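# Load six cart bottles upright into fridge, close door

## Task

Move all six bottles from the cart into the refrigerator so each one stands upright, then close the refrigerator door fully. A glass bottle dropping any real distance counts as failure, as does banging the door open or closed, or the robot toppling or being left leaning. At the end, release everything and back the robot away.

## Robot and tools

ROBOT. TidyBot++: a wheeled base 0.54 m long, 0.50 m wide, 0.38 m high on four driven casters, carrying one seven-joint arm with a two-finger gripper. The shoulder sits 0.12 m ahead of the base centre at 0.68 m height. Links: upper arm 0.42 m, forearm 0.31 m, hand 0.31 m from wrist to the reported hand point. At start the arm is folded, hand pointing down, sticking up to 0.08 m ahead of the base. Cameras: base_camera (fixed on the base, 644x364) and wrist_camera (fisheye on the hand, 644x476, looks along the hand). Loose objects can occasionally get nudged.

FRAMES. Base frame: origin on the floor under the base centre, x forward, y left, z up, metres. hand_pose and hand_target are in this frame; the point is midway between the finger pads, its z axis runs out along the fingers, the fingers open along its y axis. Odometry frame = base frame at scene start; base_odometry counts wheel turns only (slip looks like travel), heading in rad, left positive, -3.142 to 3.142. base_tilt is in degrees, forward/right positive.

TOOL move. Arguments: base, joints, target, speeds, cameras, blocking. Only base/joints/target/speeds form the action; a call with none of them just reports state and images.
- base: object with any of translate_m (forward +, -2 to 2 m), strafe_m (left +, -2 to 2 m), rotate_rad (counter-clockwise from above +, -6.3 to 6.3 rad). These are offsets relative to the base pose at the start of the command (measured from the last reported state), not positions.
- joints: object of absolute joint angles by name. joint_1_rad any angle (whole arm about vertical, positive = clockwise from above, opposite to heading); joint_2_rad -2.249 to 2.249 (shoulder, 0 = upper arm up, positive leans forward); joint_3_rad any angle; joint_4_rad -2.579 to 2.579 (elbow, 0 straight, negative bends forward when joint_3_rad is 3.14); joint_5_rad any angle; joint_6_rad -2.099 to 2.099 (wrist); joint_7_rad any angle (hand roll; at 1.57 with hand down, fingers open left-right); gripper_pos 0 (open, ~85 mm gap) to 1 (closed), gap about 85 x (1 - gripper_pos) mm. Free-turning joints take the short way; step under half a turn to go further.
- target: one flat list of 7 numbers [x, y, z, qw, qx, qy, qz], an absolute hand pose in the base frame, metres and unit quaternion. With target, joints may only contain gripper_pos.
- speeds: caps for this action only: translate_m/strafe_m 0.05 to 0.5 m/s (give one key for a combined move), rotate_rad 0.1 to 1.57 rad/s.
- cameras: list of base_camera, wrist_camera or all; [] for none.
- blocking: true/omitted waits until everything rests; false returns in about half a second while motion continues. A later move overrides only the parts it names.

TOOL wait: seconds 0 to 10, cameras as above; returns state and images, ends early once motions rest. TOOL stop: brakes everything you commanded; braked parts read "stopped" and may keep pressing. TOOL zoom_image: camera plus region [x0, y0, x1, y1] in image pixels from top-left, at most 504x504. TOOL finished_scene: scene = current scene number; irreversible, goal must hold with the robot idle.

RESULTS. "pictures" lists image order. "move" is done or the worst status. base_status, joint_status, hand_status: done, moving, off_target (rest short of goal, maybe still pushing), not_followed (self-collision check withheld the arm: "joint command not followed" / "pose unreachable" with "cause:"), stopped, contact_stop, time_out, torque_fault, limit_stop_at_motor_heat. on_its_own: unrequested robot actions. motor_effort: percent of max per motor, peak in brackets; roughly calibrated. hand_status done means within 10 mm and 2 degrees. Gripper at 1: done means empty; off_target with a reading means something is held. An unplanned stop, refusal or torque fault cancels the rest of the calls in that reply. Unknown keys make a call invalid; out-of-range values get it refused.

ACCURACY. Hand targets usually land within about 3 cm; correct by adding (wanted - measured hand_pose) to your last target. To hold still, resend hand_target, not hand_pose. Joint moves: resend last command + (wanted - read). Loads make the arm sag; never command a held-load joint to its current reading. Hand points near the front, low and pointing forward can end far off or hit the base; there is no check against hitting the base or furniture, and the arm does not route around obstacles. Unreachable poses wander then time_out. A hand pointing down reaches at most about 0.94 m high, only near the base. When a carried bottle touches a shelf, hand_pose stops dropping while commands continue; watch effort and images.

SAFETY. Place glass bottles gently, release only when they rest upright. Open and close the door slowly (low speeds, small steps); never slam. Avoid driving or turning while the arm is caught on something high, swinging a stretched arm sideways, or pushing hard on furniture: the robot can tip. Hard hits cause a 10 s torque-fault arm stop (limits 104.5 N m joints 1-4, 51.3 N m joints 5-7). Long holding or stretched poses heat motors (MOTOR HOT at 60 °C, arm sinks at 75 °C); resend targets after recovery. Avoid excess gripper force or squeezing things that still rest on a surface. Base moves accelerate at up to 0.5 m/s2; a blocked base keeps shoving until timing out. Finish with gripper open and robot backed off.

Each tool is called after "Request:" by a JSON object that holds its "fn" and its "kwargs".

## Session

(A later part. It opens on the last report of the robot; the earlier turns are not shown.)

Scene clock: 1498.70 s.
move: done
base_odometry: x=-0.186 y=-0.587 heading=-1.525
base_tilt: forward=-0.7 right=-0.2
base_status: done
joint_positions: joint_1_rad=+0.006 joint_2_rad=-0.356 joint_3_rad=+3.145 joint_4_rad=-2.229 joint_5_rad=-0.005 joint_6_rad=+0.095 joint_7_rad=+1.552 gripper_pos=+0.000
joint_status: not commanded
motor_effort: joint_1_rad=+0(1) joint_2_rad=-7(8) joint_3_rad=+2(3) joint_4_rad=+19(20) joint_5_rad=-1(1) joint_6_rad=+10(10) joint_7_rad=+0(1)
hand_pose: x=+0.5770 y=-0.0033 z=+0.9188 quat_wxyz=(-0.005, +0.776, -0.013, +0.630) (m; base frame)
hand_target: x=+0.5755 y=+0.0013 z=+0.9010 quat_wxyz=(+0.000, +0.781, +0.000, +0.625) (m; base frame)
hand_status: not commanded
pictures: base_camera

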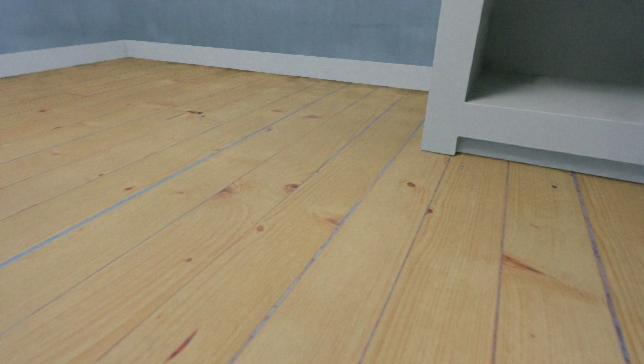

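Request:
{"fn": "move", "kwargs": {"base": {"rotate_rad": -0.412}, "speeds": {"rotate_rad": 0.5}, "cameras": ["base_camera", "wrist_camera"]}}

Scene clock: 1506.80 s.
move: done
base_odometry: x=-0.186 y=-0.587 heading=-1.936
base_tilt: forward=-0.7 right=-0.2
base_status: done
joint_positions: joint_1_rad=+0.006 joint_2_rad=-0.356 joint_3_rad=+3.144 joint_4_rad=-2.229 joint_5_rad=-0.005 joint_6_rad=+0.095 joint_7_rad=+1.552 gripper_pos=+0.000
joint_status: not commanded
motor_effort: joint_1_rad=+1(1) joint_2_rad=-7(9) joint_3_rad=+1(3) joint_4_rad=+19(19) joint_5_rad=-1(1) joint_6_rad=+9(10) joint_7_rad=+0(1)
hand_pose: x=+0.5770 y=-0.0030 z=+0.9188 quat_wxyz=(-0.005, +0.776, -0.013, +0.630) (m; base frame)
hand_target: x=+0.5755 y=+0.0013 z=+0.9010 quat_wxyz=(+0.000, +0.781, +0.000, +0.625) (m; base frame)
hand_status: not commanded
pictures: base_camera, wrist_camera
camera_calibration:
wrist_camera: T_world_to_cam=[[-0.0431699, -0.998725, 0.0261784, -0.00972895], [-0.179807, -0.0180081, -0.983537, 1.06716], [0.982754, -0.0471662, -0.1788, -0.268485], [0, 0, 0, 1]] pos_world=[0.455318, -0.00316233, 1.00184]

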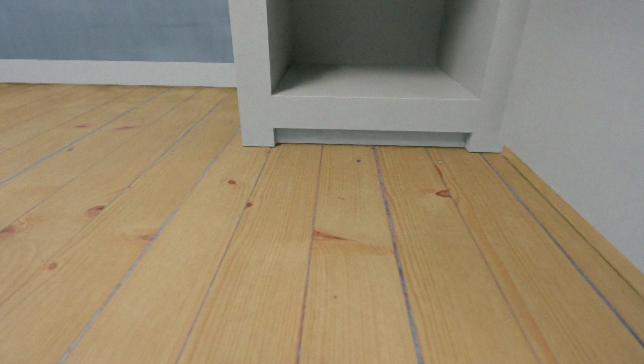

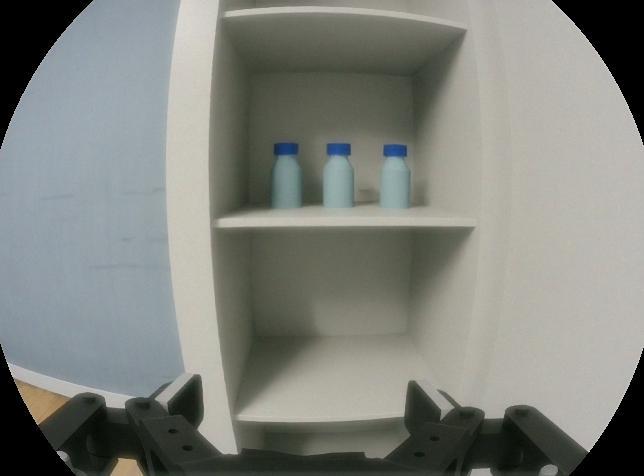

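Request:
{"fn": "move", "kwargs": {"joints": {"joint_1_rad": -2.3, "joint_2_rad": -0.37, "joint_4_rad": -1.577, "joint_6_rad": -0.343}, "cameras": ["wrist_camera"]}}

Scene clock: 1557.00 s.
move: done
base_odometry: x=-0.186 y=-0.587 heading=-1.936
base_tilt: forward=-0.7 right=-0.2
base_status: not commanded
joint_positions: joint_1_rad=-2.283 joint_2_rad=-0.356 joint_3_rad=+3.144 joint_4_rad=-1.621 joint_5_rad=-0.005 joint_6_rad=-0.289 joint_7_rad=+1.552 gripper_pos=+0.000
joint_status: all done
motor_effort: joint_1_rad=+0(2) joint_2_rad=-8(11) joint_3_rad=+1(2) joint_4_rad=+19(21) joint_5_rad=-1(1) joint_6_rad=+10(11) joint_7_rad=+0(1)
hand_pose: x=-0.1845 y=+0.3512 z=+1.1764 quat_wxyz=(-0.652, +0.300, +0.634, +0.289) (m; base frame)
hand_target: x=-0.1837 y=+0.3368 z=+1.1924 quat_wxyz=(-0.652, +0.286, +0.639, +0.292) (m; base frame)
hand_status: not commanded
pictures: wrist_camera
camera_calibration:
wrist_camera: T_world_to_cam=[[0.782479, 0.622416, 0.0180355, -0.10309], [-0.0132746, 0.0456323, -0.99887, 1.21642], [-0.622536, 0.781355, 0.0439687, -0.306559], [0, 0, 0, 1]] pos_world=[-0.0940305, 0.248189, 1.23038]

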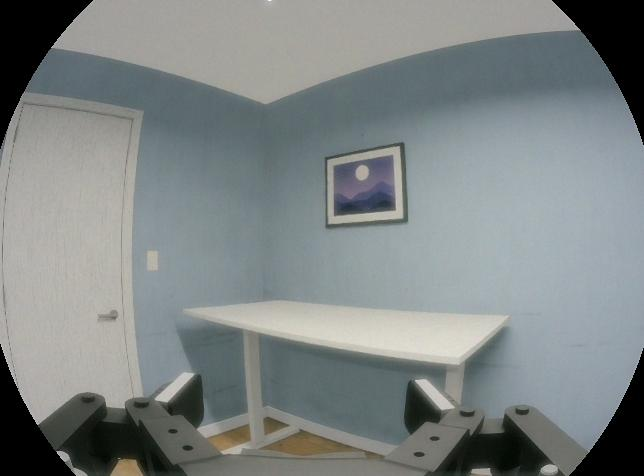

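Request:
{"fn": "move", "kwargs": {"joints": {"joint_1_rad": -3.4}, "cameras": ["wrist_camera"]}}

Scene clock: 1565.57 s.
move: done
base_odometry: x=-0.186 y=-0.587 heading=-1.936
base_tilt: forward=-0.7 right=-0.2
base_status: not commanded
joint_positions: joint_1_rad=-3.383 joint_2_rad=-0.356 joint_3_rad=+3.144 joint_4_rad=-1.620 joint_5_rad=-0.005 joint_6_rad=-0.291 joint_7_rad=+1.552 gripper_pos=+0.000
joint_status: all done
motor_effort: joint_1_rad=+0(2) joint_2_rad=-7(9) joint_3_rad=+1(3) joint_4_rad=+18(20) joint_5_rad=-1(1) joint_6_rad=+9(10) joint_7_rad=+0(1)
hand_pose: x=-0.3316 y=-0.1113 z=+1.1761 quat_wxyz=(-0.707, -0.076, +0.697, -0.094) (m; base frame)
hand_target: x=-0.3185 y=-0.1170 z=+1.1924 quat_wxyz=(-0.708, -0.090, +0.694, -0.092) (m; base frame)
hand_status: not commanded
pictures: wrist_camera
camera_calibration:
wrist_camera: T_world_to_cam=[[-0.199995, 0.979629, 0.0181263, 0.013731], [-0.045483, 0.00919774, -0.998923, 1.22056], [-0.978741, -0.200604, 0.042717, -0.262695], [0, 0, 0, 1]] pos_world=[-0.198849, -0.0773753, 1.23022]

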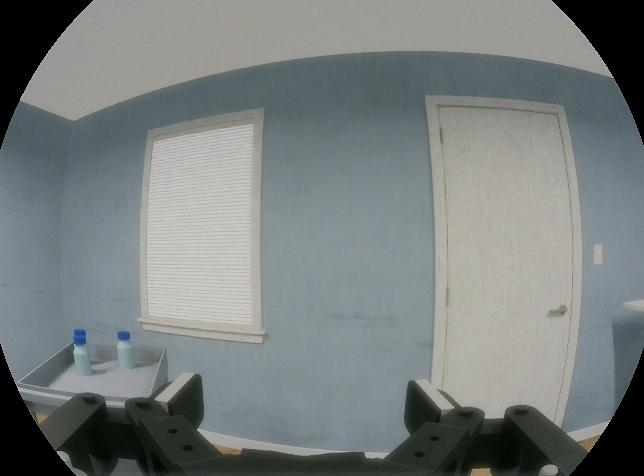

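Request:
{"fn": "move", "kwargs": {"joints": {"joint_6_rad": -1.15}, "cameras": ["wrist_camera"]}}

Scene clock: 1654.90 s.
move: done
base_odometry: x=-0.186 y=-0.587 heading=-1.936
base_tilt: forward=-0.8 right=-0.2
base_status: not commanded
joint_positions: joint_1_rad=-3.383 joint_2_rad=-0.356 joint_3_rad=+3.144 joint_4_rad=-1.610 joint_5_rad=-0.005 joint_6_rad=-1.103 joint_7_rad=+1.552 gripper_pos=+0.000
joint_status: all done
motor_effort: joint_1_rad=+0(1) joint_2_rad=-6(8) joint_3_rad=+2(2) joint_4_rad=+17(19) joint_5_rad=-1(1) joint_6_rad=+7(10) joint_7_rad=+1(1)
hand_pose: x=-0.2417 y=-0.0906 z=+0.9540 quat_wxyz=(-0.379, -0.101, +0.918, -0.052) (m; base frame)
hand_target: x=-0.2302 y=-0.0937 z=+0.9657 quat_wxyz=(-0.379, -0.119, +0.916, -0.049) (m; base frame)
hand_status: not commanded
pictures: wrist_camera
camera_calibration:
wrist_camera: T_world_to_cam=[[-0.228506, 0.972756, 0.0391201, -0.0120771], [0.663623, 0.185038, -0.724821, 0.928499], [-0.712313, -0.139665, -0.687826, 0.605818], [0, 0, 0, 1]] pos_world=[-0.187401, -0.0754481, 1.09017]

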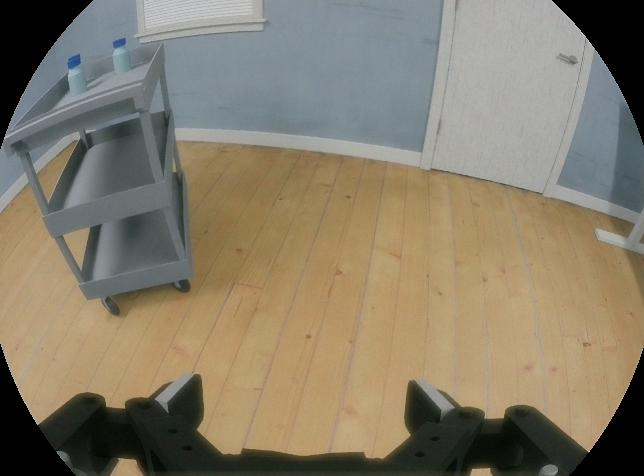

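Request:
{"fn": "move", "kwargs": {"base": {"translate_m": -1.696, "strafe_m": -0.318, "rotate_rad": -1.04}, "joints": {"joint_1_rad": 0, "joint_2_rad": -0.37, "joint_3_rad": 3.1416, "joint_4_rad": -1.577, "joint_5_rad": 0, "joint_6_rad": -0.543, "joint_7_rad": 1.571, "gripper_pos": 0.0}, "speeds": {"rotate_rad": 0.5}, "cameras": ["base_camera", "wrist_camera"]}}

Scene clock: 1702.90 s.
move: done
base_odometry: x=+0.124 y=+1.111 heading=-2.977
base_tilt: forward=-0.7 right=-0.2
base_status: done
joint_positions: joint_1_rad=-6.267 joint_2_rad=-0.358 joint_3_rad=+3.145 joint_4_rad=-1.610 joint_5_rad=-0.005 joint_6_rad=-0.583 joint_7_rad=+1.552 gripper_pos=+0.000
joint_status: all done
motor_effort: joint_1_rad=+0(2) joint_2_rad=-7(9) joint_3_rad=+1(3) joint_4_rad=+19(20) joint_5_rad=-1(2) joint_6_rad=+9(10) joint_7_rad=+0(1)
hand_pose: x=+0.5704 y=-0.0068 z=+1.0934 quat_wxyz=(+0.003, -0.794, +0.016, -0.608) (m; base frame)
hand_target: x=+0.5669 y=+0.0013 z=+1.1305 quat_wxyz=(+0.000, -0.768, +0.000, -0.641) (m; base frame)
hand_status: not commanded
pictures: base_camera, wrist_camera
camera_calibration:
wrist_camera: T_world_to_cam=[[-0.0486557, -0.998423, 0.02801, -0.0173103], [-0.235901, -0.0157628, -0.971649, 1.25662], [0.970558, -0.0538838, -0.234762, -0.162788], [0, 0, 0, 1]] pos_world=[0.453591, -0.00624665, 1.18327]

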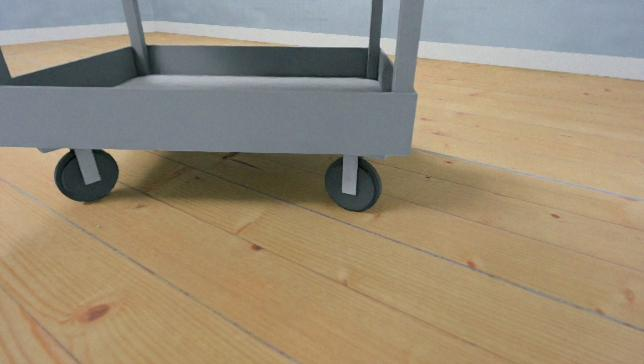

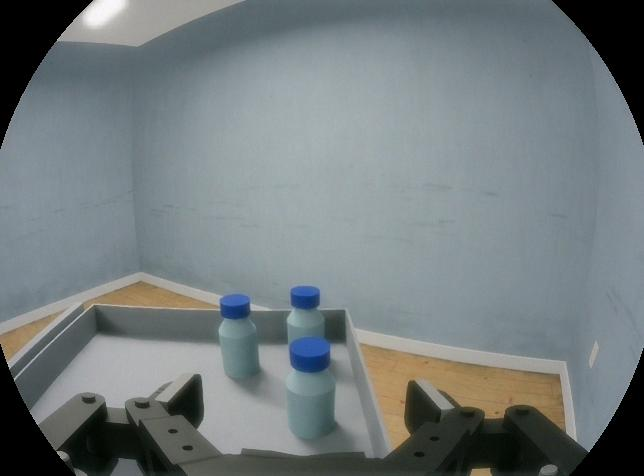

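Request:
{"fn": "zoom_image", "kwargs": {"camera": "wrist_camera", "region": [200, 270, 400, 450]}}

Scaled by 2.520.

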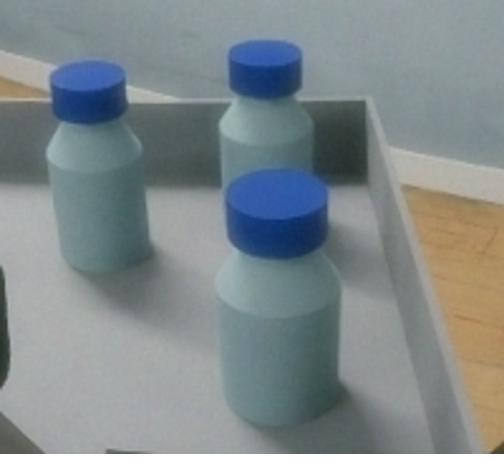

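Request:
{"fn": "move", "kwargs": {"base": {"translate_m": 0.296, "strafe_m": -0.01}, "joints": {"joint_1_rad": 0, "joint_2_rad": -0.345, "joint_3_rad": 3.1416, "joint_4_rad": -2.268, "joint_5_rad": 0, "joint_6_rad": 0.131, "joint_7_rad": 1.571, "gripper_pos": 0.0}, "speeds": {"translate_m": 0.25}, "cameras": ["wrist_camera"]}}

Scene clock: 1736.07 s.
move: done
base_odometry: x=-0.170 y=+1.073 heading=-2.978
base_tilt: forward=-0.7 right=-0.2
base_status: done
joint_positions: joint_1_rad=-6.267 joint_2_rad=-0.357 joint_3_rad=+3.145 joint_4_rad=-2.226 joint_5_rad=-0.005 joint_6_rad=+0.089 joint_7_rad=+1.552 gripper_pos=+0.000
joint_status: all done
motor_effort: joint_1_rad=+0(2) joint_2_rad=-7(10) joint_3_rad=+2(2) joint_4_rad=+19(22) joint_5_rad=-1(2) joint_6_rad=+9(10) joint_7_rad=+0(1)
hand_pose: x=+0.5769 y=-0.0076 z=+0.9195 quat_wxyz=(+0.002, -0.777, +0.017, -0.630) (m; base frame)
hand_target: x=+0.5755 y=+0.0014 z=+0.9010 quat_wxyz=(+0.000, -0.781, +0.000, -0.625) (m; base frame)
hand_status: not commanded
pictures: wrist_camera
camera_calibration:
wrist_camera: T_world_to_cam=[[-0.0532156, -0.99824, 0.0261874, -0.00859669], [-0.18146, -0.0161211, -0.983266, 1.06854], [0.981957, -0.0570771, -0.180282, -0.266684], [0, 0, 0, 1]] pos_world=[0.455312, -0.00657701, 1.00281]

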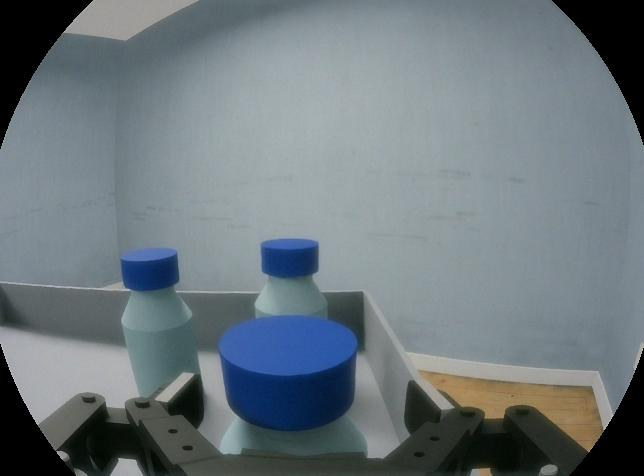

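Request:
{"fn": "move", "kwargs": {"base": {"translate_m": 0.022, "strafe_m": 0.0065}, "speeds": {"translate_m": 0.15}, "cameras": ["wrist_camera"]}}

Scene clock: 1747.30 s.
move: done
base_odometry: x=-0.191 y=+1.063 heading=-2.978
base_tilt: forward=-0.7 right=-0.2
base_status: done
joint_positions: joint_1_rad=-6.268 joint_2_rad=-0.351 joint_3_rad=+3.145 joint_4_rad=-2.228 joint_5_rad=-0.005 joint_6_rad=+0.093 joint_7_rad=+1.552 gripper_pos=+0.000
joint_status: not commanded
motor_effort: joint_1_rad=+0(1) joint_2_rad=-8(10) joint_3_rad=+1(3) joint_4_rad=+18(20) joint_5_rad=-1(1) joint_6_rad=+10(10) joint_7_rad=+0(1)
hand_pose: x=+0.5783 y=-0.0074 z=+0.9162 quat_wxyz=(+0.002, -0.778, +0.017, -0.628) (m; base frame)
hand_target: x=+0.5755 y=+0.0014 z=+0.9010 quat_wxyz=(+0.000, -0.781, +0.000, -0.625) (m; base frame)
hand_status: not commanded
pictures: wrist_camera
camera_calibration:
wrist_camera: T_world_to_cam=[[-0.0525023, -0.998272, 0.0263993, -0.0087988], [-0.186826, -0.0161501, -0.98226, 1.06769], [0.980989, -0.056503, -0.185655, -0.263155], [0, 0, 0, 1]] pos_world=[0.457162, -0.0064093, 1.00013]

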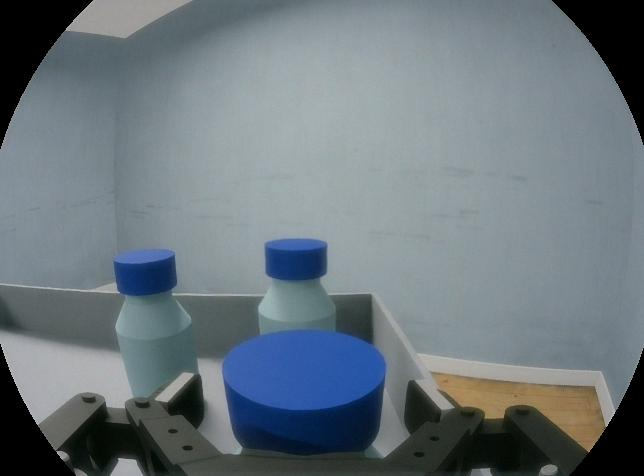

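Request:
{"fn": "move", "kwargs": {"joints": {"gripper_pos": 0.6}, "cameras": ["wrist_camera"]}}

Scene clock: 1755.27 s.
move: off_target
base_odometry: x=-0.191 y=+1.063 heading=-2.978
base_tilt: forward=-0.7 right=-0.2
base_status: not commanded
joint_positions: joint_1_rad=-6.268 joint_2_rad=-0.351 joint_3_rad=+3.145 joint_4_rad=-2.228 joint_5_rad=-0.005 joint_6_rad=+0.094 joint_7_rad=+1.552 gripper_pos=+0.426
joint_status: gripper_pos off_target (ended at +0.426, target +0.600)
motor_effort: joint_1_rad=+1(1) joint_2_rad=-7(8) joint_3_rad=+1(2) joint_4_rad=+19(19) joint_5_rad=-1(1) joint_6_rad=+9(10) joint_7_rad=+1(1)
hand_pose: x=+0.5783 y=-0.0073 z=+0.9164 quat_wxyz=(+0.002, -0.778, +0.017, -0.628) (m; base frame)
hand_target: x=+0.5755 y=+0.0014 z=+0.9010 quat_wxyz=(+0.000, -0.781, +0.000, -0.625) (m; base frame)
hand_status: not commanded
pictures: wrist_camera
camera_calibration:
wrist_camera: T_world_to_cam=[[-0.052412, -0.998277, 0.0263723, -0.00877838], [-0.186013, -0.0161871, -0.982414, 1.06759], [0.981148, -0.0563959, -0.184845, -0.26399], [0, 0, 0, 1]] pos_world=[0.457139, -0.00637006, 1.00025]

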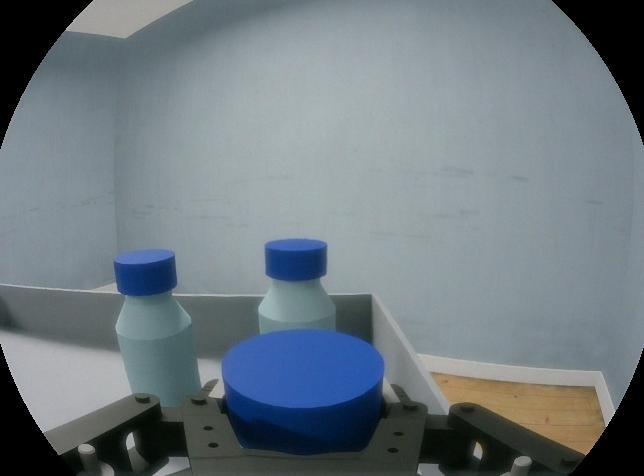

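Request:
{"fn": "move", "kwargs": {"joints": {"joint_2_rad": -0.44, "joint_4_rad": -1.98, "joint_6_rad": -0.14}, "cameras": ["wrist_camera"]}}

Request:
{"fn": "move", "kwargs": {"joints": {"joint_2_rad": -0.44, "joint_4_rad": -1.79, "joint_6_rad": -0.36}, "cameras": []}}

Request:
{"fn": "move", "kwargs": {"base": {"translate_m": -0.3}, "joints": {"joint_2_rad": -0.37, "joint_4_rad": -1.577, "joint_6_rad": -0.543}, "cameras": ["wrist_camera"]}}

Scene clock: 1762.20 s.
move: done
base_odometry: x=-0.191 y=+1.063 heading=-2.978
base_tilt: forward=-0.7 right=-0.2
base_status: not commanded
joint_positions: joint_1_rad=-6.268 joint_2_rad=-0.390 joint_3_rad=+3.145 joint_4_rad=-2.037 joint_5_rad=-0.005 joint_6_rad=-0.101 joint_7_rad=+1.552 gripper_pos=+0.426
joint_status: all done
motor_effort: joint_1_rad=+0(1) joint_2_rad=-8(12) joint_3_rad=+2(2) joint_4_rad=+22(24) joint_5_rad=-1(1) joint_6_rad=+12(13) joint_7_rad=+0(1)
hand_pose: x=+0.5787 y=-0.0071 z=+0.9920 quat_wxyz=(+0.003, -0.767, +0.016, -0.642) (m; base frame)
hand_target: x=+0.5634 y=+0.0014 z=+1.0383 quat_wxyz=(+0.000, -0.745, +0.000, -0.667) (m; base frame)
hand_status: not commanded
pictures: wrist_camera
camera_calibration:
wrist_camera: T_world_to_cam=[[-0.0523267, -0.998321, 0.024858, -0.00908735], [-0.151253, -0.0166819, -0.988354, 1.1277], [0.987109, -0.0554772, -0.150126, -0.288229], [0, 0, 0, 1]] pos_world=[0.454606, -0.00625005, 1.07152]

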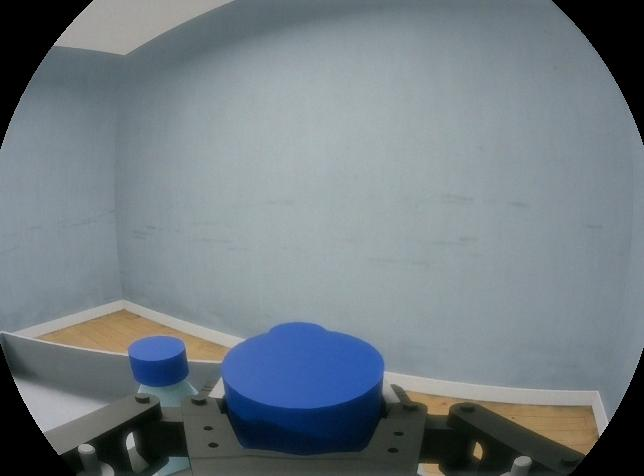

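Scene clock: 1763.63 s.
move: done
base_odometry: x=-0.191 y=+1.063 heading=-2.978
base_tilt: forward=-0.7 right=-0.2
base_status: not commanded
joint_positions: joint_1_rad=-6.268 joint_2_rad=-0.391 joint_3_rad=+3.145 joint_4_rad=-1.850 joint_5_rad=-0.005 joint_6_rad=-0.320 joint_7_rad=+1.552 gripper_pos=+0.426
joint_status: all done
motor_effort: joint_1_rad=+0(1) joint_2_rad=-9(11) joint_3_rad=+2(2) joint_4_rad=+23(24) joint_5_rad=-1(1) joint_6_rad=+12(14) joint_7_rad=+0(1)
hand_pose: x=+0.5756 y=-0.0067 z=+1.0418 quat_wxyz=(+0.003, -0.776, +0.016, -0.630) (m; base frame)
hand_target: x=+0.5548 y=+0.0014 z=+1.0881 quat_wxyz=(+0.000, -0.755, +0.000, -0.656) (m; base frame)
hand_status: not commanded
pictures: none
No camera images: "cameras" was empty.

Scene clock: 1765.60 s.
move: done
base_odometry: x=+0.105 y=+1.112 heading=-2.979
base_tilt: forward=-0.7 right=-0.2
base_status: done
joint_positions: joint_1_rad=-6.269 joint_2_rad=-0.376 joint_3_rad=+3.145 joint_4_rad=-1.638 joint_5_rad=-0.005 joint_6_rad=-0.505 joint_7_rad=+1.552 gripper_pos=+0.426
joint_status: all done
motor_effort: joint_1_rad=+0(1) joint_2_rad=-8(13) joint_3_rad=+2(4) joint_4_rad=+22(24) joint_5_rad=-1(2) joint_6_rad=+12(13) joint_7_rad=+0(1)
hand_pose: x=+0.5692 y=-0.0059 z=+1.1085 quat_wxyz=(+0.003, -0.773, +0.015, -0.635) (m; base frame)
hand_target: x=+0.5669 y=+0.0014 z=+1.1305 quat_wxyz=(+0.000, -0.768, +0.000, -0.641) (m; base frame)
hand_status: not commanded
pictures: wrist_camera
camera_calibration:
wrist_camera: T_world_to_cam=[[-0.0485587, -0.99849, 0.0257033, -0.0143408], [-0.168685, -0.017166, -0.985521, 1.2482], [0.984473, -0.0521913, -0.167597, -0.240421], [0, 0, 0, 1]] pos_world=[0.446543, -0.00544049, 1.1902]

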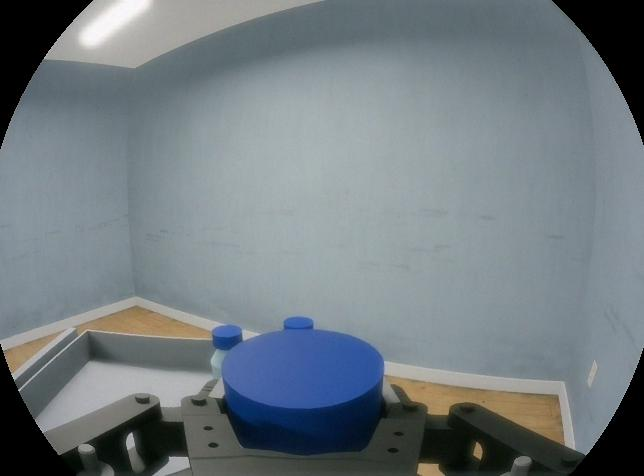

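Request:
{"fn": "move", "kwargs": {"base": {"translate_m": 0.732, "strafe_m": 1.745, "rotate_rad": 1.043}, "joints": {"joint_1_rad": 0.285}, "speeds": {"rotate_rad": 0.5}, "cameras": ["base_camera", "wrist_camera"]}}

Scene clock: 1785.27 s.
move: time_out
base_odometry: x=-0.320 y=-0.671 heading=-1.944
base_tilt: forward=-0.7 right=-0.2
base_status: translate_m time_out (by the wheels' count: +0.709 of +0.732); strafe_m time_out (by the wheels' count: +1.690 of +1.745); the other done
joint_positions: joint_1_rad=-6.007 joint_2_rad=-0.353 joint_3_rad=+3.140 joint_4_rad=-1.631 joint_5_rad=-0.006 joint_6_rad=-0.512 joint_7_rad=+1.552 gripper_pos=+0.426
joint_status: all done
motor_effort: joint_1_rad=+1(8) joint_2_rad=-8(23) joint_3_rad=+2(11) joint_4_rad=+22(25) joint_5_rad=-1(3) joint_6_rad=+12(14) joint_7_rad=+0(1)
hand_pose: x=+0.5619 y=-0.1224 z=+1.0994 quat_wxyz=(-0.077, -0.772, +0.115, -0.621) (m; base frame)
hand_target: x=+0.5493 y=-0.1247 z=+1.1305 quat_wxyz=(-0.091, -0.760, +0.109, -0.634) (m; base frame)
hand_status: not commanded
pictures: base_camera, wrist_camera
camera_calibration:
wrist_camera: T_world_to_cam=[[-0.30105, -0.953216, 0.0273471, 0.0147893], [-0.19093, 0.0321543, -0.981077, 1.24962], [0.934299, -0.300574, -0.191678, -0.216539], [0, 0, 0, 1]] pos_world=[0.445355, -0.0911694, 1.18406]

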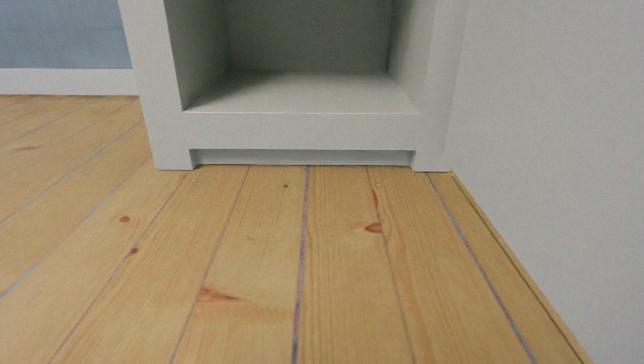

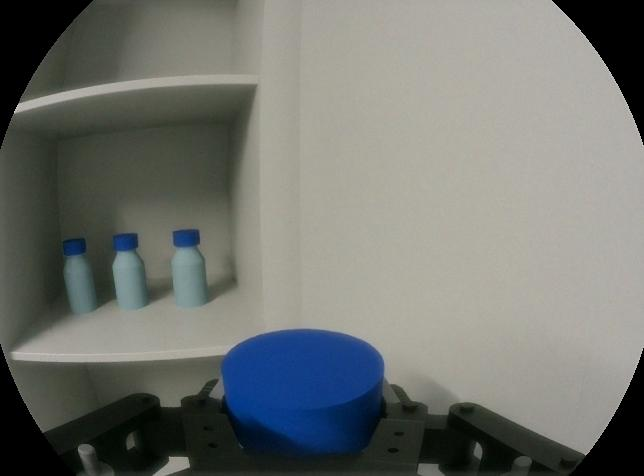

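Request:
{"fn": "move", "kwargs": {"base": {"translate_m": -0.06, "strafe_m": 0.083, "rotate_rad": 0.035}, "speeds": {"translate_m": 0.2, "rotate_rad": 0.3}, "cameras": ["base_camera", "wrist_camera"]}}

Scene clock: 1803.73 s.
move: done
base_odometry: x=-0.221 y=-0.645 heading=-1.910
base_tilt: forward=-0.7 right=-0.2
base_status: done
joint_positions: joint_1_rad=-6.005 joint_2_rad=-0.353 joint_3_rad=+3.141 joint_4_rad=-1.631 joint_5_rad=-0.006 joint_6_rad=-0.512 joint_7_rad=+1.552 gripper_pos=+0.426
joint_status: not commanded
motor_effort: joint_1_rad=+0(1) joint_2_rad=-9(13) joint_3_rad=+1(3) joint_4_rad=+22(23) joint_5_rad=-1(2) joint_6_rad=+12(13) joint_7_rad=+1(1)
hand_pose: x=+0.5615 y=-0.1237 z=+1.0994 quat_wxyz=(-0.078, -0.772, +0.116, -0.620) (m; base frame)
hand_target: x=+0.5493 y=-0.1247 z=+1.1305 quat_wxyz=(-0.091, -0.760, +0.109, -0.634) (m; base frame)
hand_status: not commanded
pictures: base_camera, wrist_camera
camera_calibration:
wrist_camera: T_world_to_cam=[[-0.303543, -0.952434, 0.0270251, 0.0153057], [-0.190841, 0.0329839, -0.981067, 1.24961], [0.93351, -0.302953, -0.191776, -0.216388], [0, 0, 0, 1]] pos_world=[0.445123, -0.0921949, 1.18404]

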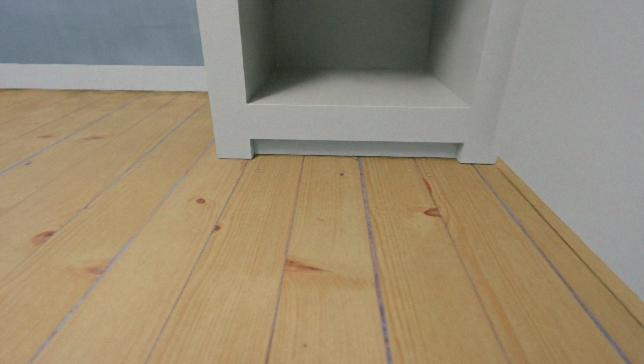

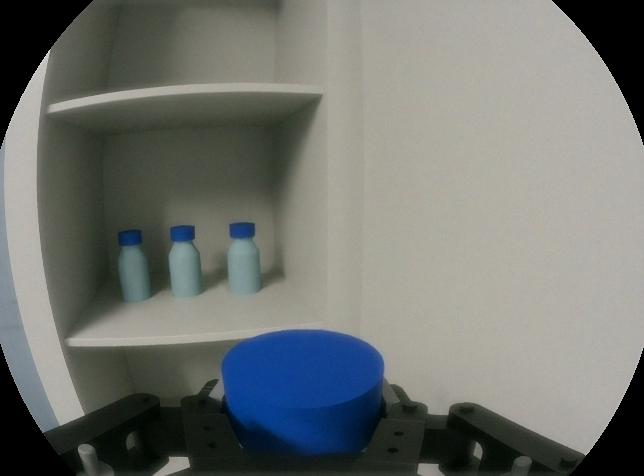

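Request:
{"fn": "move", "kwargs": {"base": {"translate_m": 0.25, "strafe_m": -0.043, "rotate_rad": 0.013}, "speeds": {"translate_m": 0.3, "rotate_rad": 0.2}, "cameras": ["base_camera", "wrist_camera"]}}

Scene clock: 1813.90 s.
move: done
base_odometry: x=-0.344 y=-0.867 heading=-1.896
base_tilt: forward=-0.7 right=-0.2
base_status: done
joint_positions: joint_1_rad=-6.005 joint_2_rad=-0.352 joint_3_rad=+3.141 joint_4_rad=-1.631 joint_5_rad=-0.006 joint_6_rad=-0.512 joint_7_rad=+1.552 gripper_pos=+0.426
joint_status: not commanded
motor_effort: joint_1_rad=+1(2) joint_2_rad=-10(13) joint_3_rad=+2(3) joint_4_rad=+22(23) joint_5_rad=-1(2) joint_6_rad=+12(13) joint_7_rad=+0(1)
hand_pose: x=+0.5616 y=-0.1240 z=+1.0991 quat_wxyz=(-0.078, -0.772, +0.116, -0.620) (m; base frame)
hand_target: x=+0.5493 y=-0.1247 z=+1.1305 quat_wxyz=(-0.091, -0.760, +0.109, -0.634) (m; base frame)
hand_status: not commanded
pictures: base_camera, wrist_camera
camera_calibration:
wrist_camera: T_world_to_cam=[[-0.304178, -0.95223, 0.0270945, 0.0153296], [-0.191395, 0.033227, -0.980951, 1.24963], [0.93319, -0.303569, -0.192359, -0.215859], [0, 0, 0, 1]] pos_world=[0.445273, -0.0924524, 1.18389]

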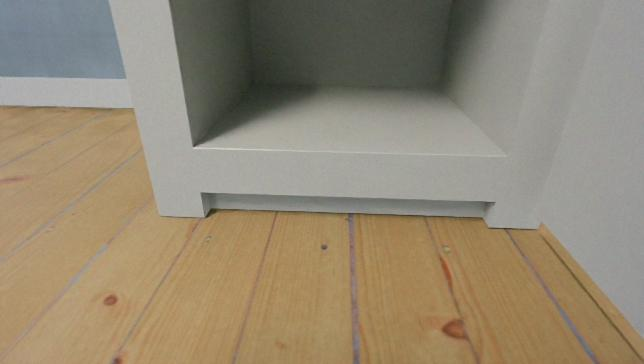

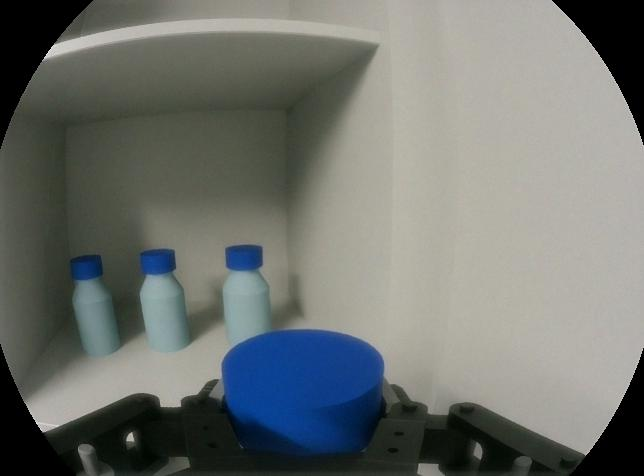

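Request:
{"fn": "zoom_image", "kwargs": {"camera": "base_camera", "region": [130, 180, 230, 240]}}

Request:
{"fn": "zoom_image", "kwargs": {"camera": "base_camera", "region": [480, 190, 580, 250]}}

Scaled by 5.040.

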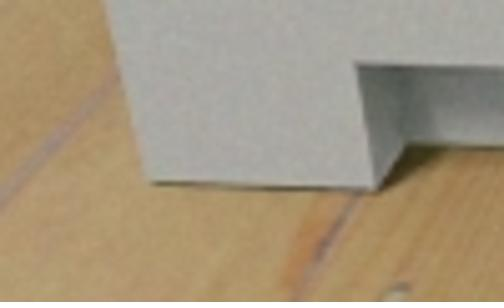

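Scaled by 5.040.

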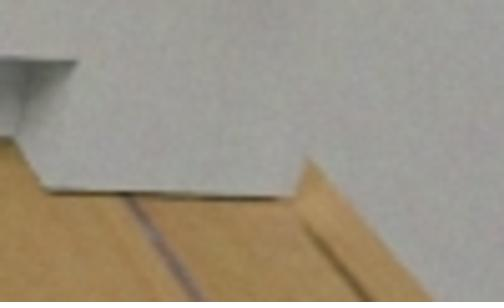

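Request:
{"fn": "move", "kwargs": {"base": {"translate_m": 0.276, "strafe_m": -0.018}, "speeds": {"translate_m": 0.3}, "cameras": ["base_camera", "wrist_camera"]}}

Scene clock: 1839.40 s.
move: done
base_odometry: x=-0.450 y=-1.123 heading=-1.896
base_tilt: forward=-0.7 right=-0.2
base_status: done
joint_positions: joint_1_rad=-6.005 joint_2_rad=-0.352 joint_3_rad=+3.141 joint_4_rad=-1.631 joint_5_rad=-0.006 joint_6_rad=-0.512 joint_7_rad=+1.552 gripper_pos=+0.426
joint_status: not commanded
motor_effort: joint_1_rad=+0(1) joint_2_rad=-9(13) joint_3_rad=+1(3) joint_4_rad=+21(23) joint_5_rad=-1(2) joint_6_rad=+13(13) joint_7_rad=+0(1)
hand_pose: x=+0.5617 y=-0.1240 z=+1.0991 quat_wxyz=(-0.078, -0.772, +0.116, -0.620) (m; base frame)
hand_target: x=+0.5493 y=-0.1247 z=+1.1305 quat_wxyz=(-0.091, -0.760, +0.109, -0.634) (m; base frame)
hand_status: not commanded
pictures: base_camera, wrist_camera
camera_calibration:
wrist_camera: T_world_to_cam=[[-0.304174, -0.952231, 0.0270992, 0.0153246], [-0.191535, 0.033267, -0.980922, 1.24963], [0.933163, -0.303561, -0.192505, -0.215726], [0, 0, 0, 1]] pos_world=[0.445317, -0.0924648, 1.18385]

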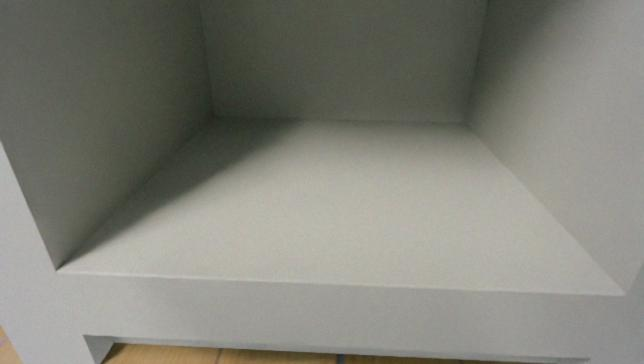

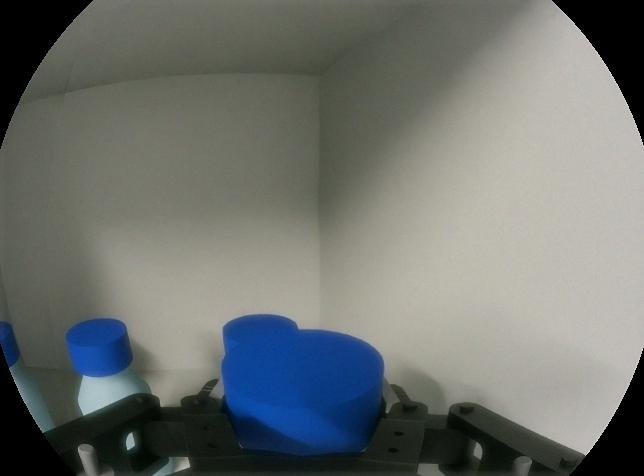

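Request:
{"fn": "move", "kwargs": {"joints": {"joint_4_rad": -1.81, "joint_6_rad": -0.303}, "cameras": ["wrist_camera"]}}

Request:
{"fn": "move", "kwargs": {"joints": {"joint_4_rad": -1.835, "joint_6_rad": -0.278}, "cameras": []}}

Scene clock: 1848.83 s.
move: done
base_odometry: x=-0.450 y=-1.123 heading=-1.896
base_tilt: forward=-0.7 right=-0.2
base_status: not commanded
joint_positions: joint_1_rad=-6.005 joint_2_rad=-0.352 joint_3_rad=+3.141 joint_4_rad=-1.783 joint_5_rad=-0.006 joint_6_rad=-0.360 joint_7_rad=+1.552 gripper_pos=+0.426
joint_status: all done
motor_effort: joint_1_rad=+0(1) joint_2_rad=-11(12) joint_3_rad=+1(2) joint_4_rad=+22(24) joint_5_rad=-1(1) joint_6_rad=+12(14) joint_7_rad=+1(1)
hand_pose: x=+0.5714 y=-0.1271 z=+1.0531 quat_wxyz=(-0.079, -0.771, +0.117, -0.621) (m; base frame)
hand_target: x=+0.5668 y=-0.1298 z=+1.0618 quat_wxyz=(-0.091, -0.758, +0.109, -0.637) (m; base frame)
hand_status: not commanded
pictures: wrist_camera
camera_calibration:
wrist_camera: T_world_to_cam=[[-0.305049, -0.951958, 0.0268606, 0.0174123], [-0.190073, 0.0332217, -0.981208, 1.20595], [0.933176, -0.304422, -0.191076, -0.236244], [0, 0, 0, 1]] pos_world=[0.454988, -0.0954061, 1.13768]

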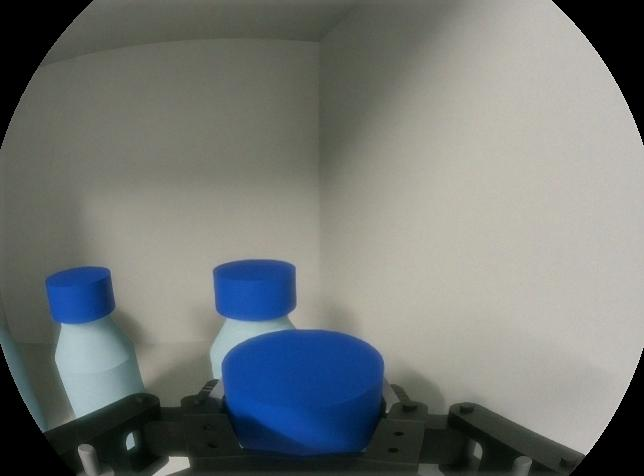

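Scene clock: 1849.43 s.
move: done
base_odometry: x=-0.450 y=-1.123 heading=-1.896
base_tilt: forward=-0.7 right=-0.2
base_status: not commanded
joint_positions: joint_1_rad=-6.005 joint_2_rad=-0.352 joint_3_rad=+3.141 joint_4_rad=-1.800 joint_5_rad=-0.006 joint_6_rad=-0.324 joint_7_rad=+1.552 gripper_pos=+0.426
joint_status: all done
motor_effort: joint_1_rad=+0(1) joint_2_rad=-9(10) joint_3_rad=+2(2) joint_4_rad=+20(23) joint_5_rad=-1(1) joint_6_rad=+11(13) joint_7_rad=+1(1)
hand_pose: x=+0.5732 y=-0.1277 z=+1.0530 quat_wxyz=(-0.079, -0.766, +0.116, -0.628) (m; base frame)
hand_target: x=+0.5677 y=-0.1301 z=+1.0540 quat_wxyz=(-0.091, -0.758, +0.109, -0.637) (m; base frame)
hand_status: not commanded
pictures: none
No camera images: "cameras" was empty.

Request:
{"fn": "move", "kwargs": {"joints": {"gripper_pos": 0.0}, "cameras": ["wrist_camera"]}}

Scene clock: 1855.73 s.
move: done
base_odometry: x=-0.450 y=-1.123 heading=-1.896
base_tilt: forward=-0.7 right=-0.2
base_status: not commanded
joint_positions: joint_1_rad=-6.005 joint_2_rad=-0.352 joint_3_rad=+3.141 joint_4_rad=-1.800 joint_5_rad=-0.006 joint_6_rad=-0.315 joint_7_rad=+1.552 gripper_pos=+0.000
joint_status: all done
motor_effort: joint_1_rad=+0(1) joint_2_rad=-8(9) joint_3_rad=+2(2) joint_4_rad=+19(21) joint_5_rad=-1(1) joint_6_rad=+9(11) joint_7_rad=+0(1)
hand_pose: x=+0.5737 y=-0.1278 z=+1.0556 quat_wxyz=(-0.080, -0.763, +0.116, -0.631) (m; base frame)
hand_target: x=+0.5677 y=-0.1301 z=+1.0540 quat_wxyz=(-0.091, -0.758, +0.109, -0.637) (m; base frame)
hand_status: not commanded
pictures: wrist_camera
camera_calibration:
wrist_camera: T_world_to_cam=[[-0.305966, -0.951688, 0.0259686, 0.0188482], [-0.164975, 0.0261357, -0.985951, 1.19857], [0.93764, -0.305951, -0.165002, -0.26843], [0, 0, 0, 1]] pos_world=[0.455192, -0.0955145, 1.13695]

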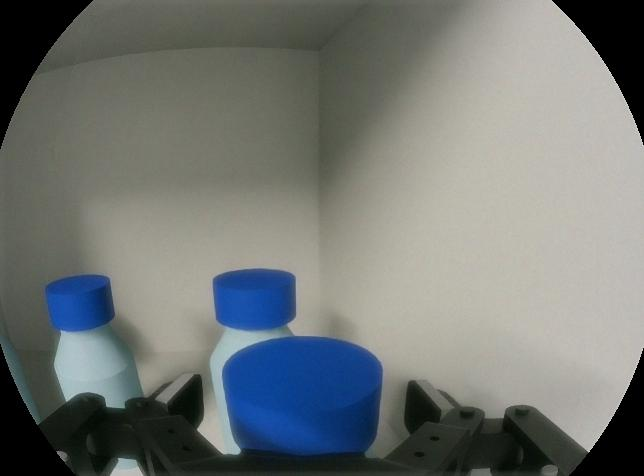

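Request:
{"fn": "move", "kwargs": {"base": {"translate_m": -0.8, "strafe_m": 0.03}, "cameras": ["base_camera", "wrist_camera"]}}

Scene clock: 1899.97 s.
move: done
base_odometry: x=-0.165 y=-0.374 heading=-1.896
base_tilt: forward=-0.7 right=-0.2
base_status: done
joint_positions: joint_1_rad=-6.004 joint_2_rad=-0.356 joint_3_rad=+3.141 joint_4_rad=-1.800 joint_5_rad=-0.006 joint_6_rad=-0.314 joint_7_rad=+1.552 gripper_pos=+0.000
joint_status: not commanded
motor_effort: joint_1_rad=+0(1) joint_2_rad=-8(11) joint_3_rad=+1(3) joint_4_rad=+20(20) joint_5_rad=-1(1) joint_6_rad=+9(10) joint_7_rad=+0(1)
hand_pose: x=+0.5722 y=-0.1276 z=+1.0578 quat_wxyz=(-0.080, -0.762, +0.116, -0.633) (m; base frame)
hand_target: x=+0.5677 y=-0.1301 z=+1.0540 quat_wxyz=(-0.091, -0.758, +0.109, -0.637) (m; base frame)
hand_status: not commanded
pictures: base_camera, wrist_camera
camera_calibration:
wrist_camera: T_world_to_cam=[[-0.306364, -0.951566, 0.0257687, 0.0190464], [-0.160335, 0.0248995, -0.986749, 1.19849], [0.938314, -0.306436, -0.160197, -0.27212], [0, 0, 0, 1]] pos_world=[0.453329, -0.0951052, 1.13853]

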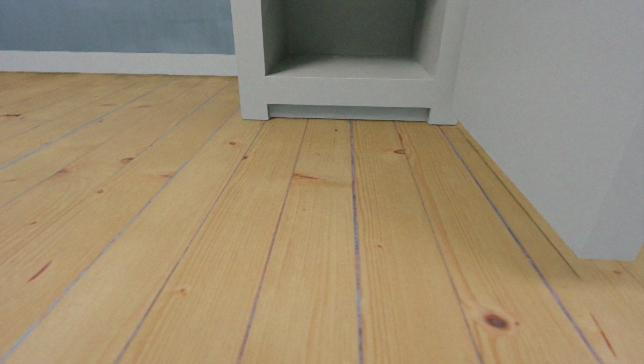

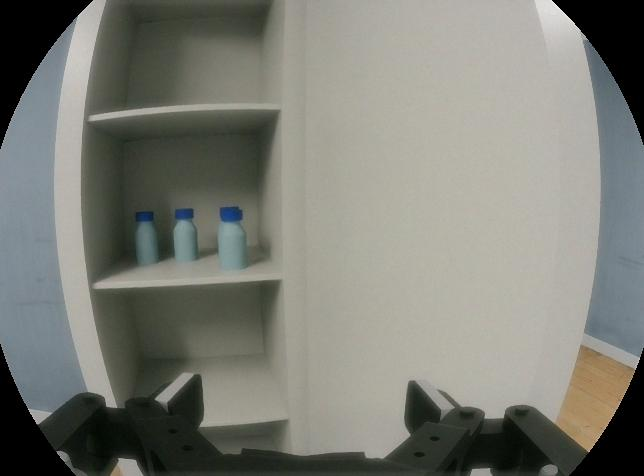

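Request:
{"fn": "move", "kwargs": {"base": {"translate_m": -1.351, "strafe_m": -0.262, "rotate_rad": -1.064}, "joints": {"joint_1_rad": 0, "joint_2_rad": -0.37, "joint_3_rad": 3.1416, "joint_4_rad": -1.577, "joint_5_rad": 0, "joint_6_rad": -0.543, "joint_7_rad": 1.571, "gripper_pos": 0.0}, "speeds": {"rotate_rad": 0.5}, "cameras": ["base_camera", "wrist_camera"]}}

Scene clock: 1933.20 s.
move: done
base_odometry: x=+0.018 y=+0.990 heading=-2.961
base_tilt: forward=-0.7 right=-0.2
base_status: done
joint_positions: joint_1_rad=-6.269 joint_2_rad=-0.356 joint_3_rad=+3.142 joint_4_rad=-1.618 joint_5_rad=-0.006 joint_6_rad=-0.491 joint_7_rad=+1.552 gripper_pos=+0.000
joint_status: all done
motor_effort: joint_1_rad=+0(2) joint_2_rad=-7(11) joint_3_rad=+1(4) joint_4_rad=+18(21) joint_5_rad=-1(3) joint_6_rad=+10(11) joint_7_rad=+0(1)
hand_pose: x=+0.5778 y=-0.0043 z=+1.1157 quat_wxyz=(+0.004, -0.768, +0.014, -0.640) (m; base frame)
hand_target: x=+0.5669 y=+0.0013 z=+1.1305 quat_wxyz=(+0.000, -0.768, +0.000, -0.641) (m; base frame)
hand_status: not commanded
pictures: base_camera, wrist_camera
camera_calibration:
wrist_camera: T_world_to_cam=[[-0.0462234, -0.998601, 0.0256793, -0.0138384], [-0.155134, -0.0182187, -0.987725, 1.25141], [0.986811, -0.0496397, -0.154075, -0.263981], [0, 0, 0, 1]] pos_world=[0.453996, -0.00412394, 1.19573]

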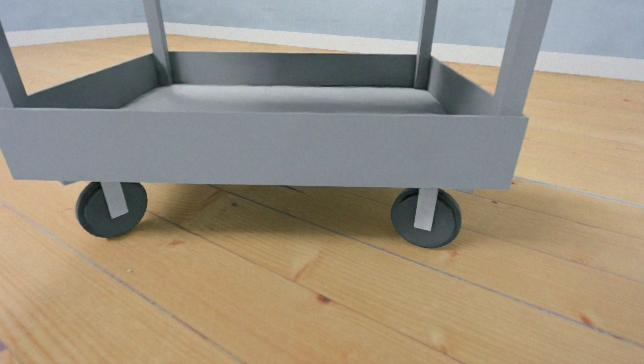

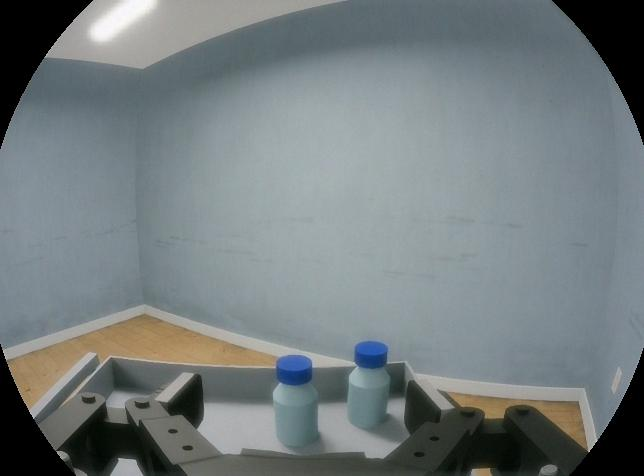

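Request:
{"fn": "zoom_image", "kwargs": {"camera": "wrist_camera", "region": [240, 320, 420, 460]}}

Request:
{"fn": "zoom_image", "kwargs": {"camera": "base_camera", "region": [0, 90, 200, 200]}}

Request:
{"fn": "zoom_image", "kwargs": {"camera": "base_camera", "region": [440, 90, 540, 200]}}

Scaled by 2.800.

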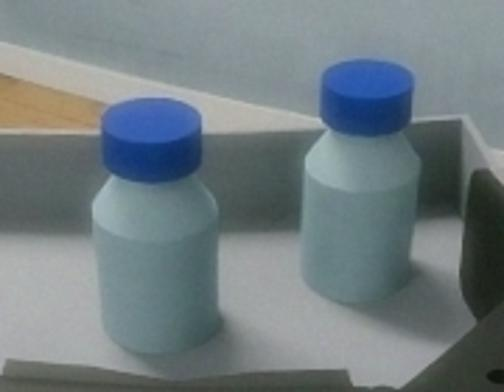

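Scaled by 2.520.

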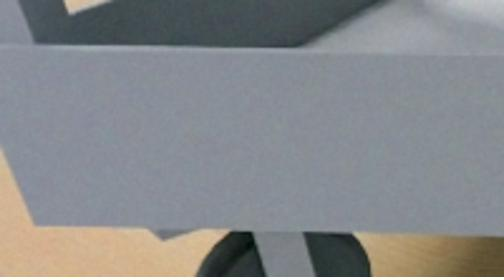

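Scaled by 4.582.

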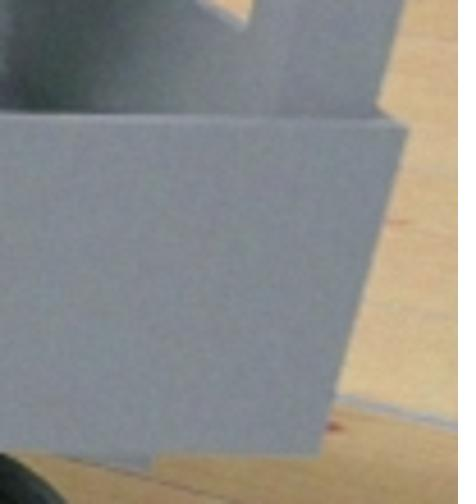

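Request:
{"fn": "move", "kwargs": {"base": {"translate_m": 0.28, "strafe_m": 0.016}, "joints": {"joint_1_rad": 0, "joint_2_rad": -0.125, "joint_3_rad": 3.1416, "joint_4_rad": -2.13, "joint_5_rad": 0, "joint_6_rad": 0.205, "joint_7_rad": 1.571, "gripper_pos": 0.0}, "speeds": {"translate_m": 0.25}, "cameras": ["base_camera", "wrist_camera"]}}

Scene clock: 1969.10 s.
move: done
base_odometry: x=-0.255 y=+0.924 heading=-2.961
base_tilt: forward=-0.7 right=-0.2
base_status: done
joint_positions: joint_1_rad=-6.269 joint_2_rad=-0.143 joint_3_rad=+3.142 joint_4_rad=-2.088 joint_5_rad=-0.006 joint_6_rad=+0.163 joint_7_rad=+1.552 gripper_pos=+0.000
joint_status: all done
motor_effort: joint_1_rad=+1(1) joint_2_rad=-13(16) joint_3_rad=+2(2) joint_4_rad=+18(21) joint_5_rad=-1(2) joint_6_rad=+9(10) joint_7_rad=+0(1)
hand_pose: x=+0.6558 y=-0.0065 z=+0.9181 quat_wxyz=(+0.003, -0.778, +0.015, -0.629) (m; base frame)
hand_target: x=+0.6549 y=+0.0013 z=+0.8963 quat_wxyz=(+0.000, -0.783, +0.000, -0.622) (m; base frame)
hand_status: not commanded
pictures: base_camera, wrist_camera
camera_calibration:
wrist_camera: T_world_to_cam=[[-0.0491029, -0.998434, 0.0267892, -0.00649005], [-0.184442, -0.0172959, -0.982691, 1.08287], [0.981616, -0.053194, -0.183304, -0.341326], [0, 0, 0, 1]] pos_world=[0.53446, -0.00590711, 1.00174]

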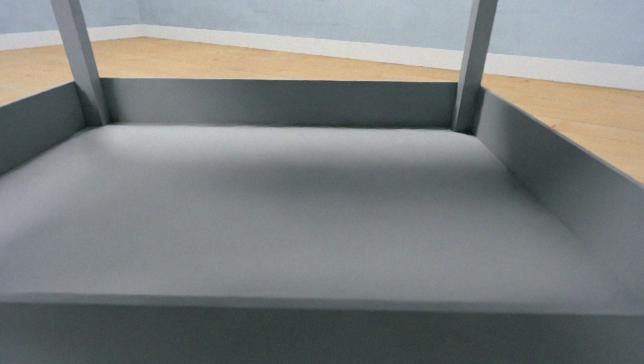

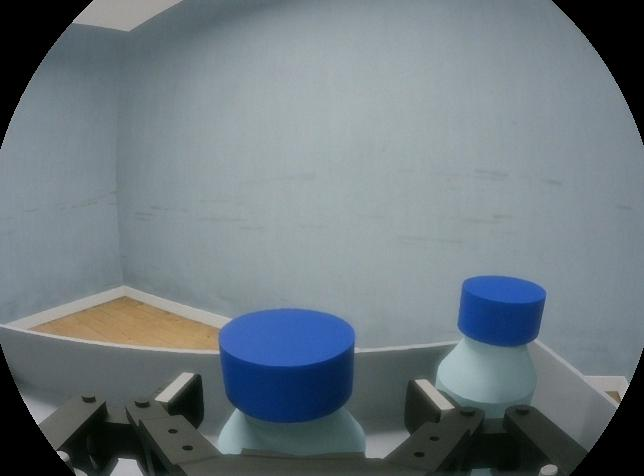

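Request:
{"fn": "move", "kwargs": {"base": {"translate_m": 0.026, "strafe_m": 0.0072}, "speeds": {"translate_m": 0.15}, "cameras": ["wrist_camera"]}}

Scene clock: 1979.87 s.
move: done
base_odometry: x=-0.279 y=+0.912 heading=-2.962
base_tilt: forward=-0.7 right=-0.2
base_status: done
joint_positions: joint_1_rad=-6.270 joint_2_rad=-0.135 joint_3_rad=+3.142 joint_4_rad=-2.091 joint_5_rad=-0.006 joint_6_rad=+0.167 joint_7_rad=+1.552 gripper_pos=+0.000
joint_status: not commanded
motor_effort: joint_1_rad=+0(1) joint_2_rad=-13(17) joint_3_rad=+2(2) joint_4_rad=+19(19) joint_5_rad=-1(1) joint_6_rad=+10(10) joint_7_rad=+0(1)
hand_pose: x=+0.6575 y=-0.0061 z=+0.9133 quat_wxyz=(+0.003, -0.780, +0.015, -0.626) (m; base frame)
hand_target: x=+0.6549 y=+0.0013 z=+0.8963 quat_wxyz=(+0.000, -0.783, +0.000, -0.622) (m; base frame)
hand_status: not commanded
pictures: wrist_camera
camera_calibration:
wrist_camera: T_world_to_cam=[[-0.0482619, -0.998469, 0.0270416, -0.00672854], [-0.19128, -0.0173332, -0.981383, 1.08174], [0.980348, -0.0525359, -0.19015, -0.33677], [0, 0, 0, 1]] pos_world=[0.536742, -0.00566064, 0.997748]

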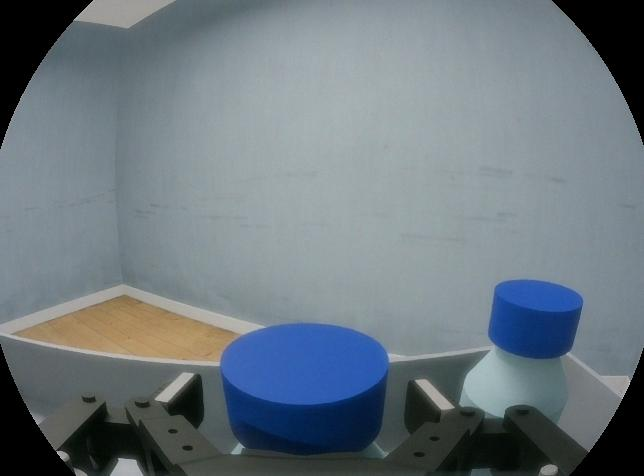

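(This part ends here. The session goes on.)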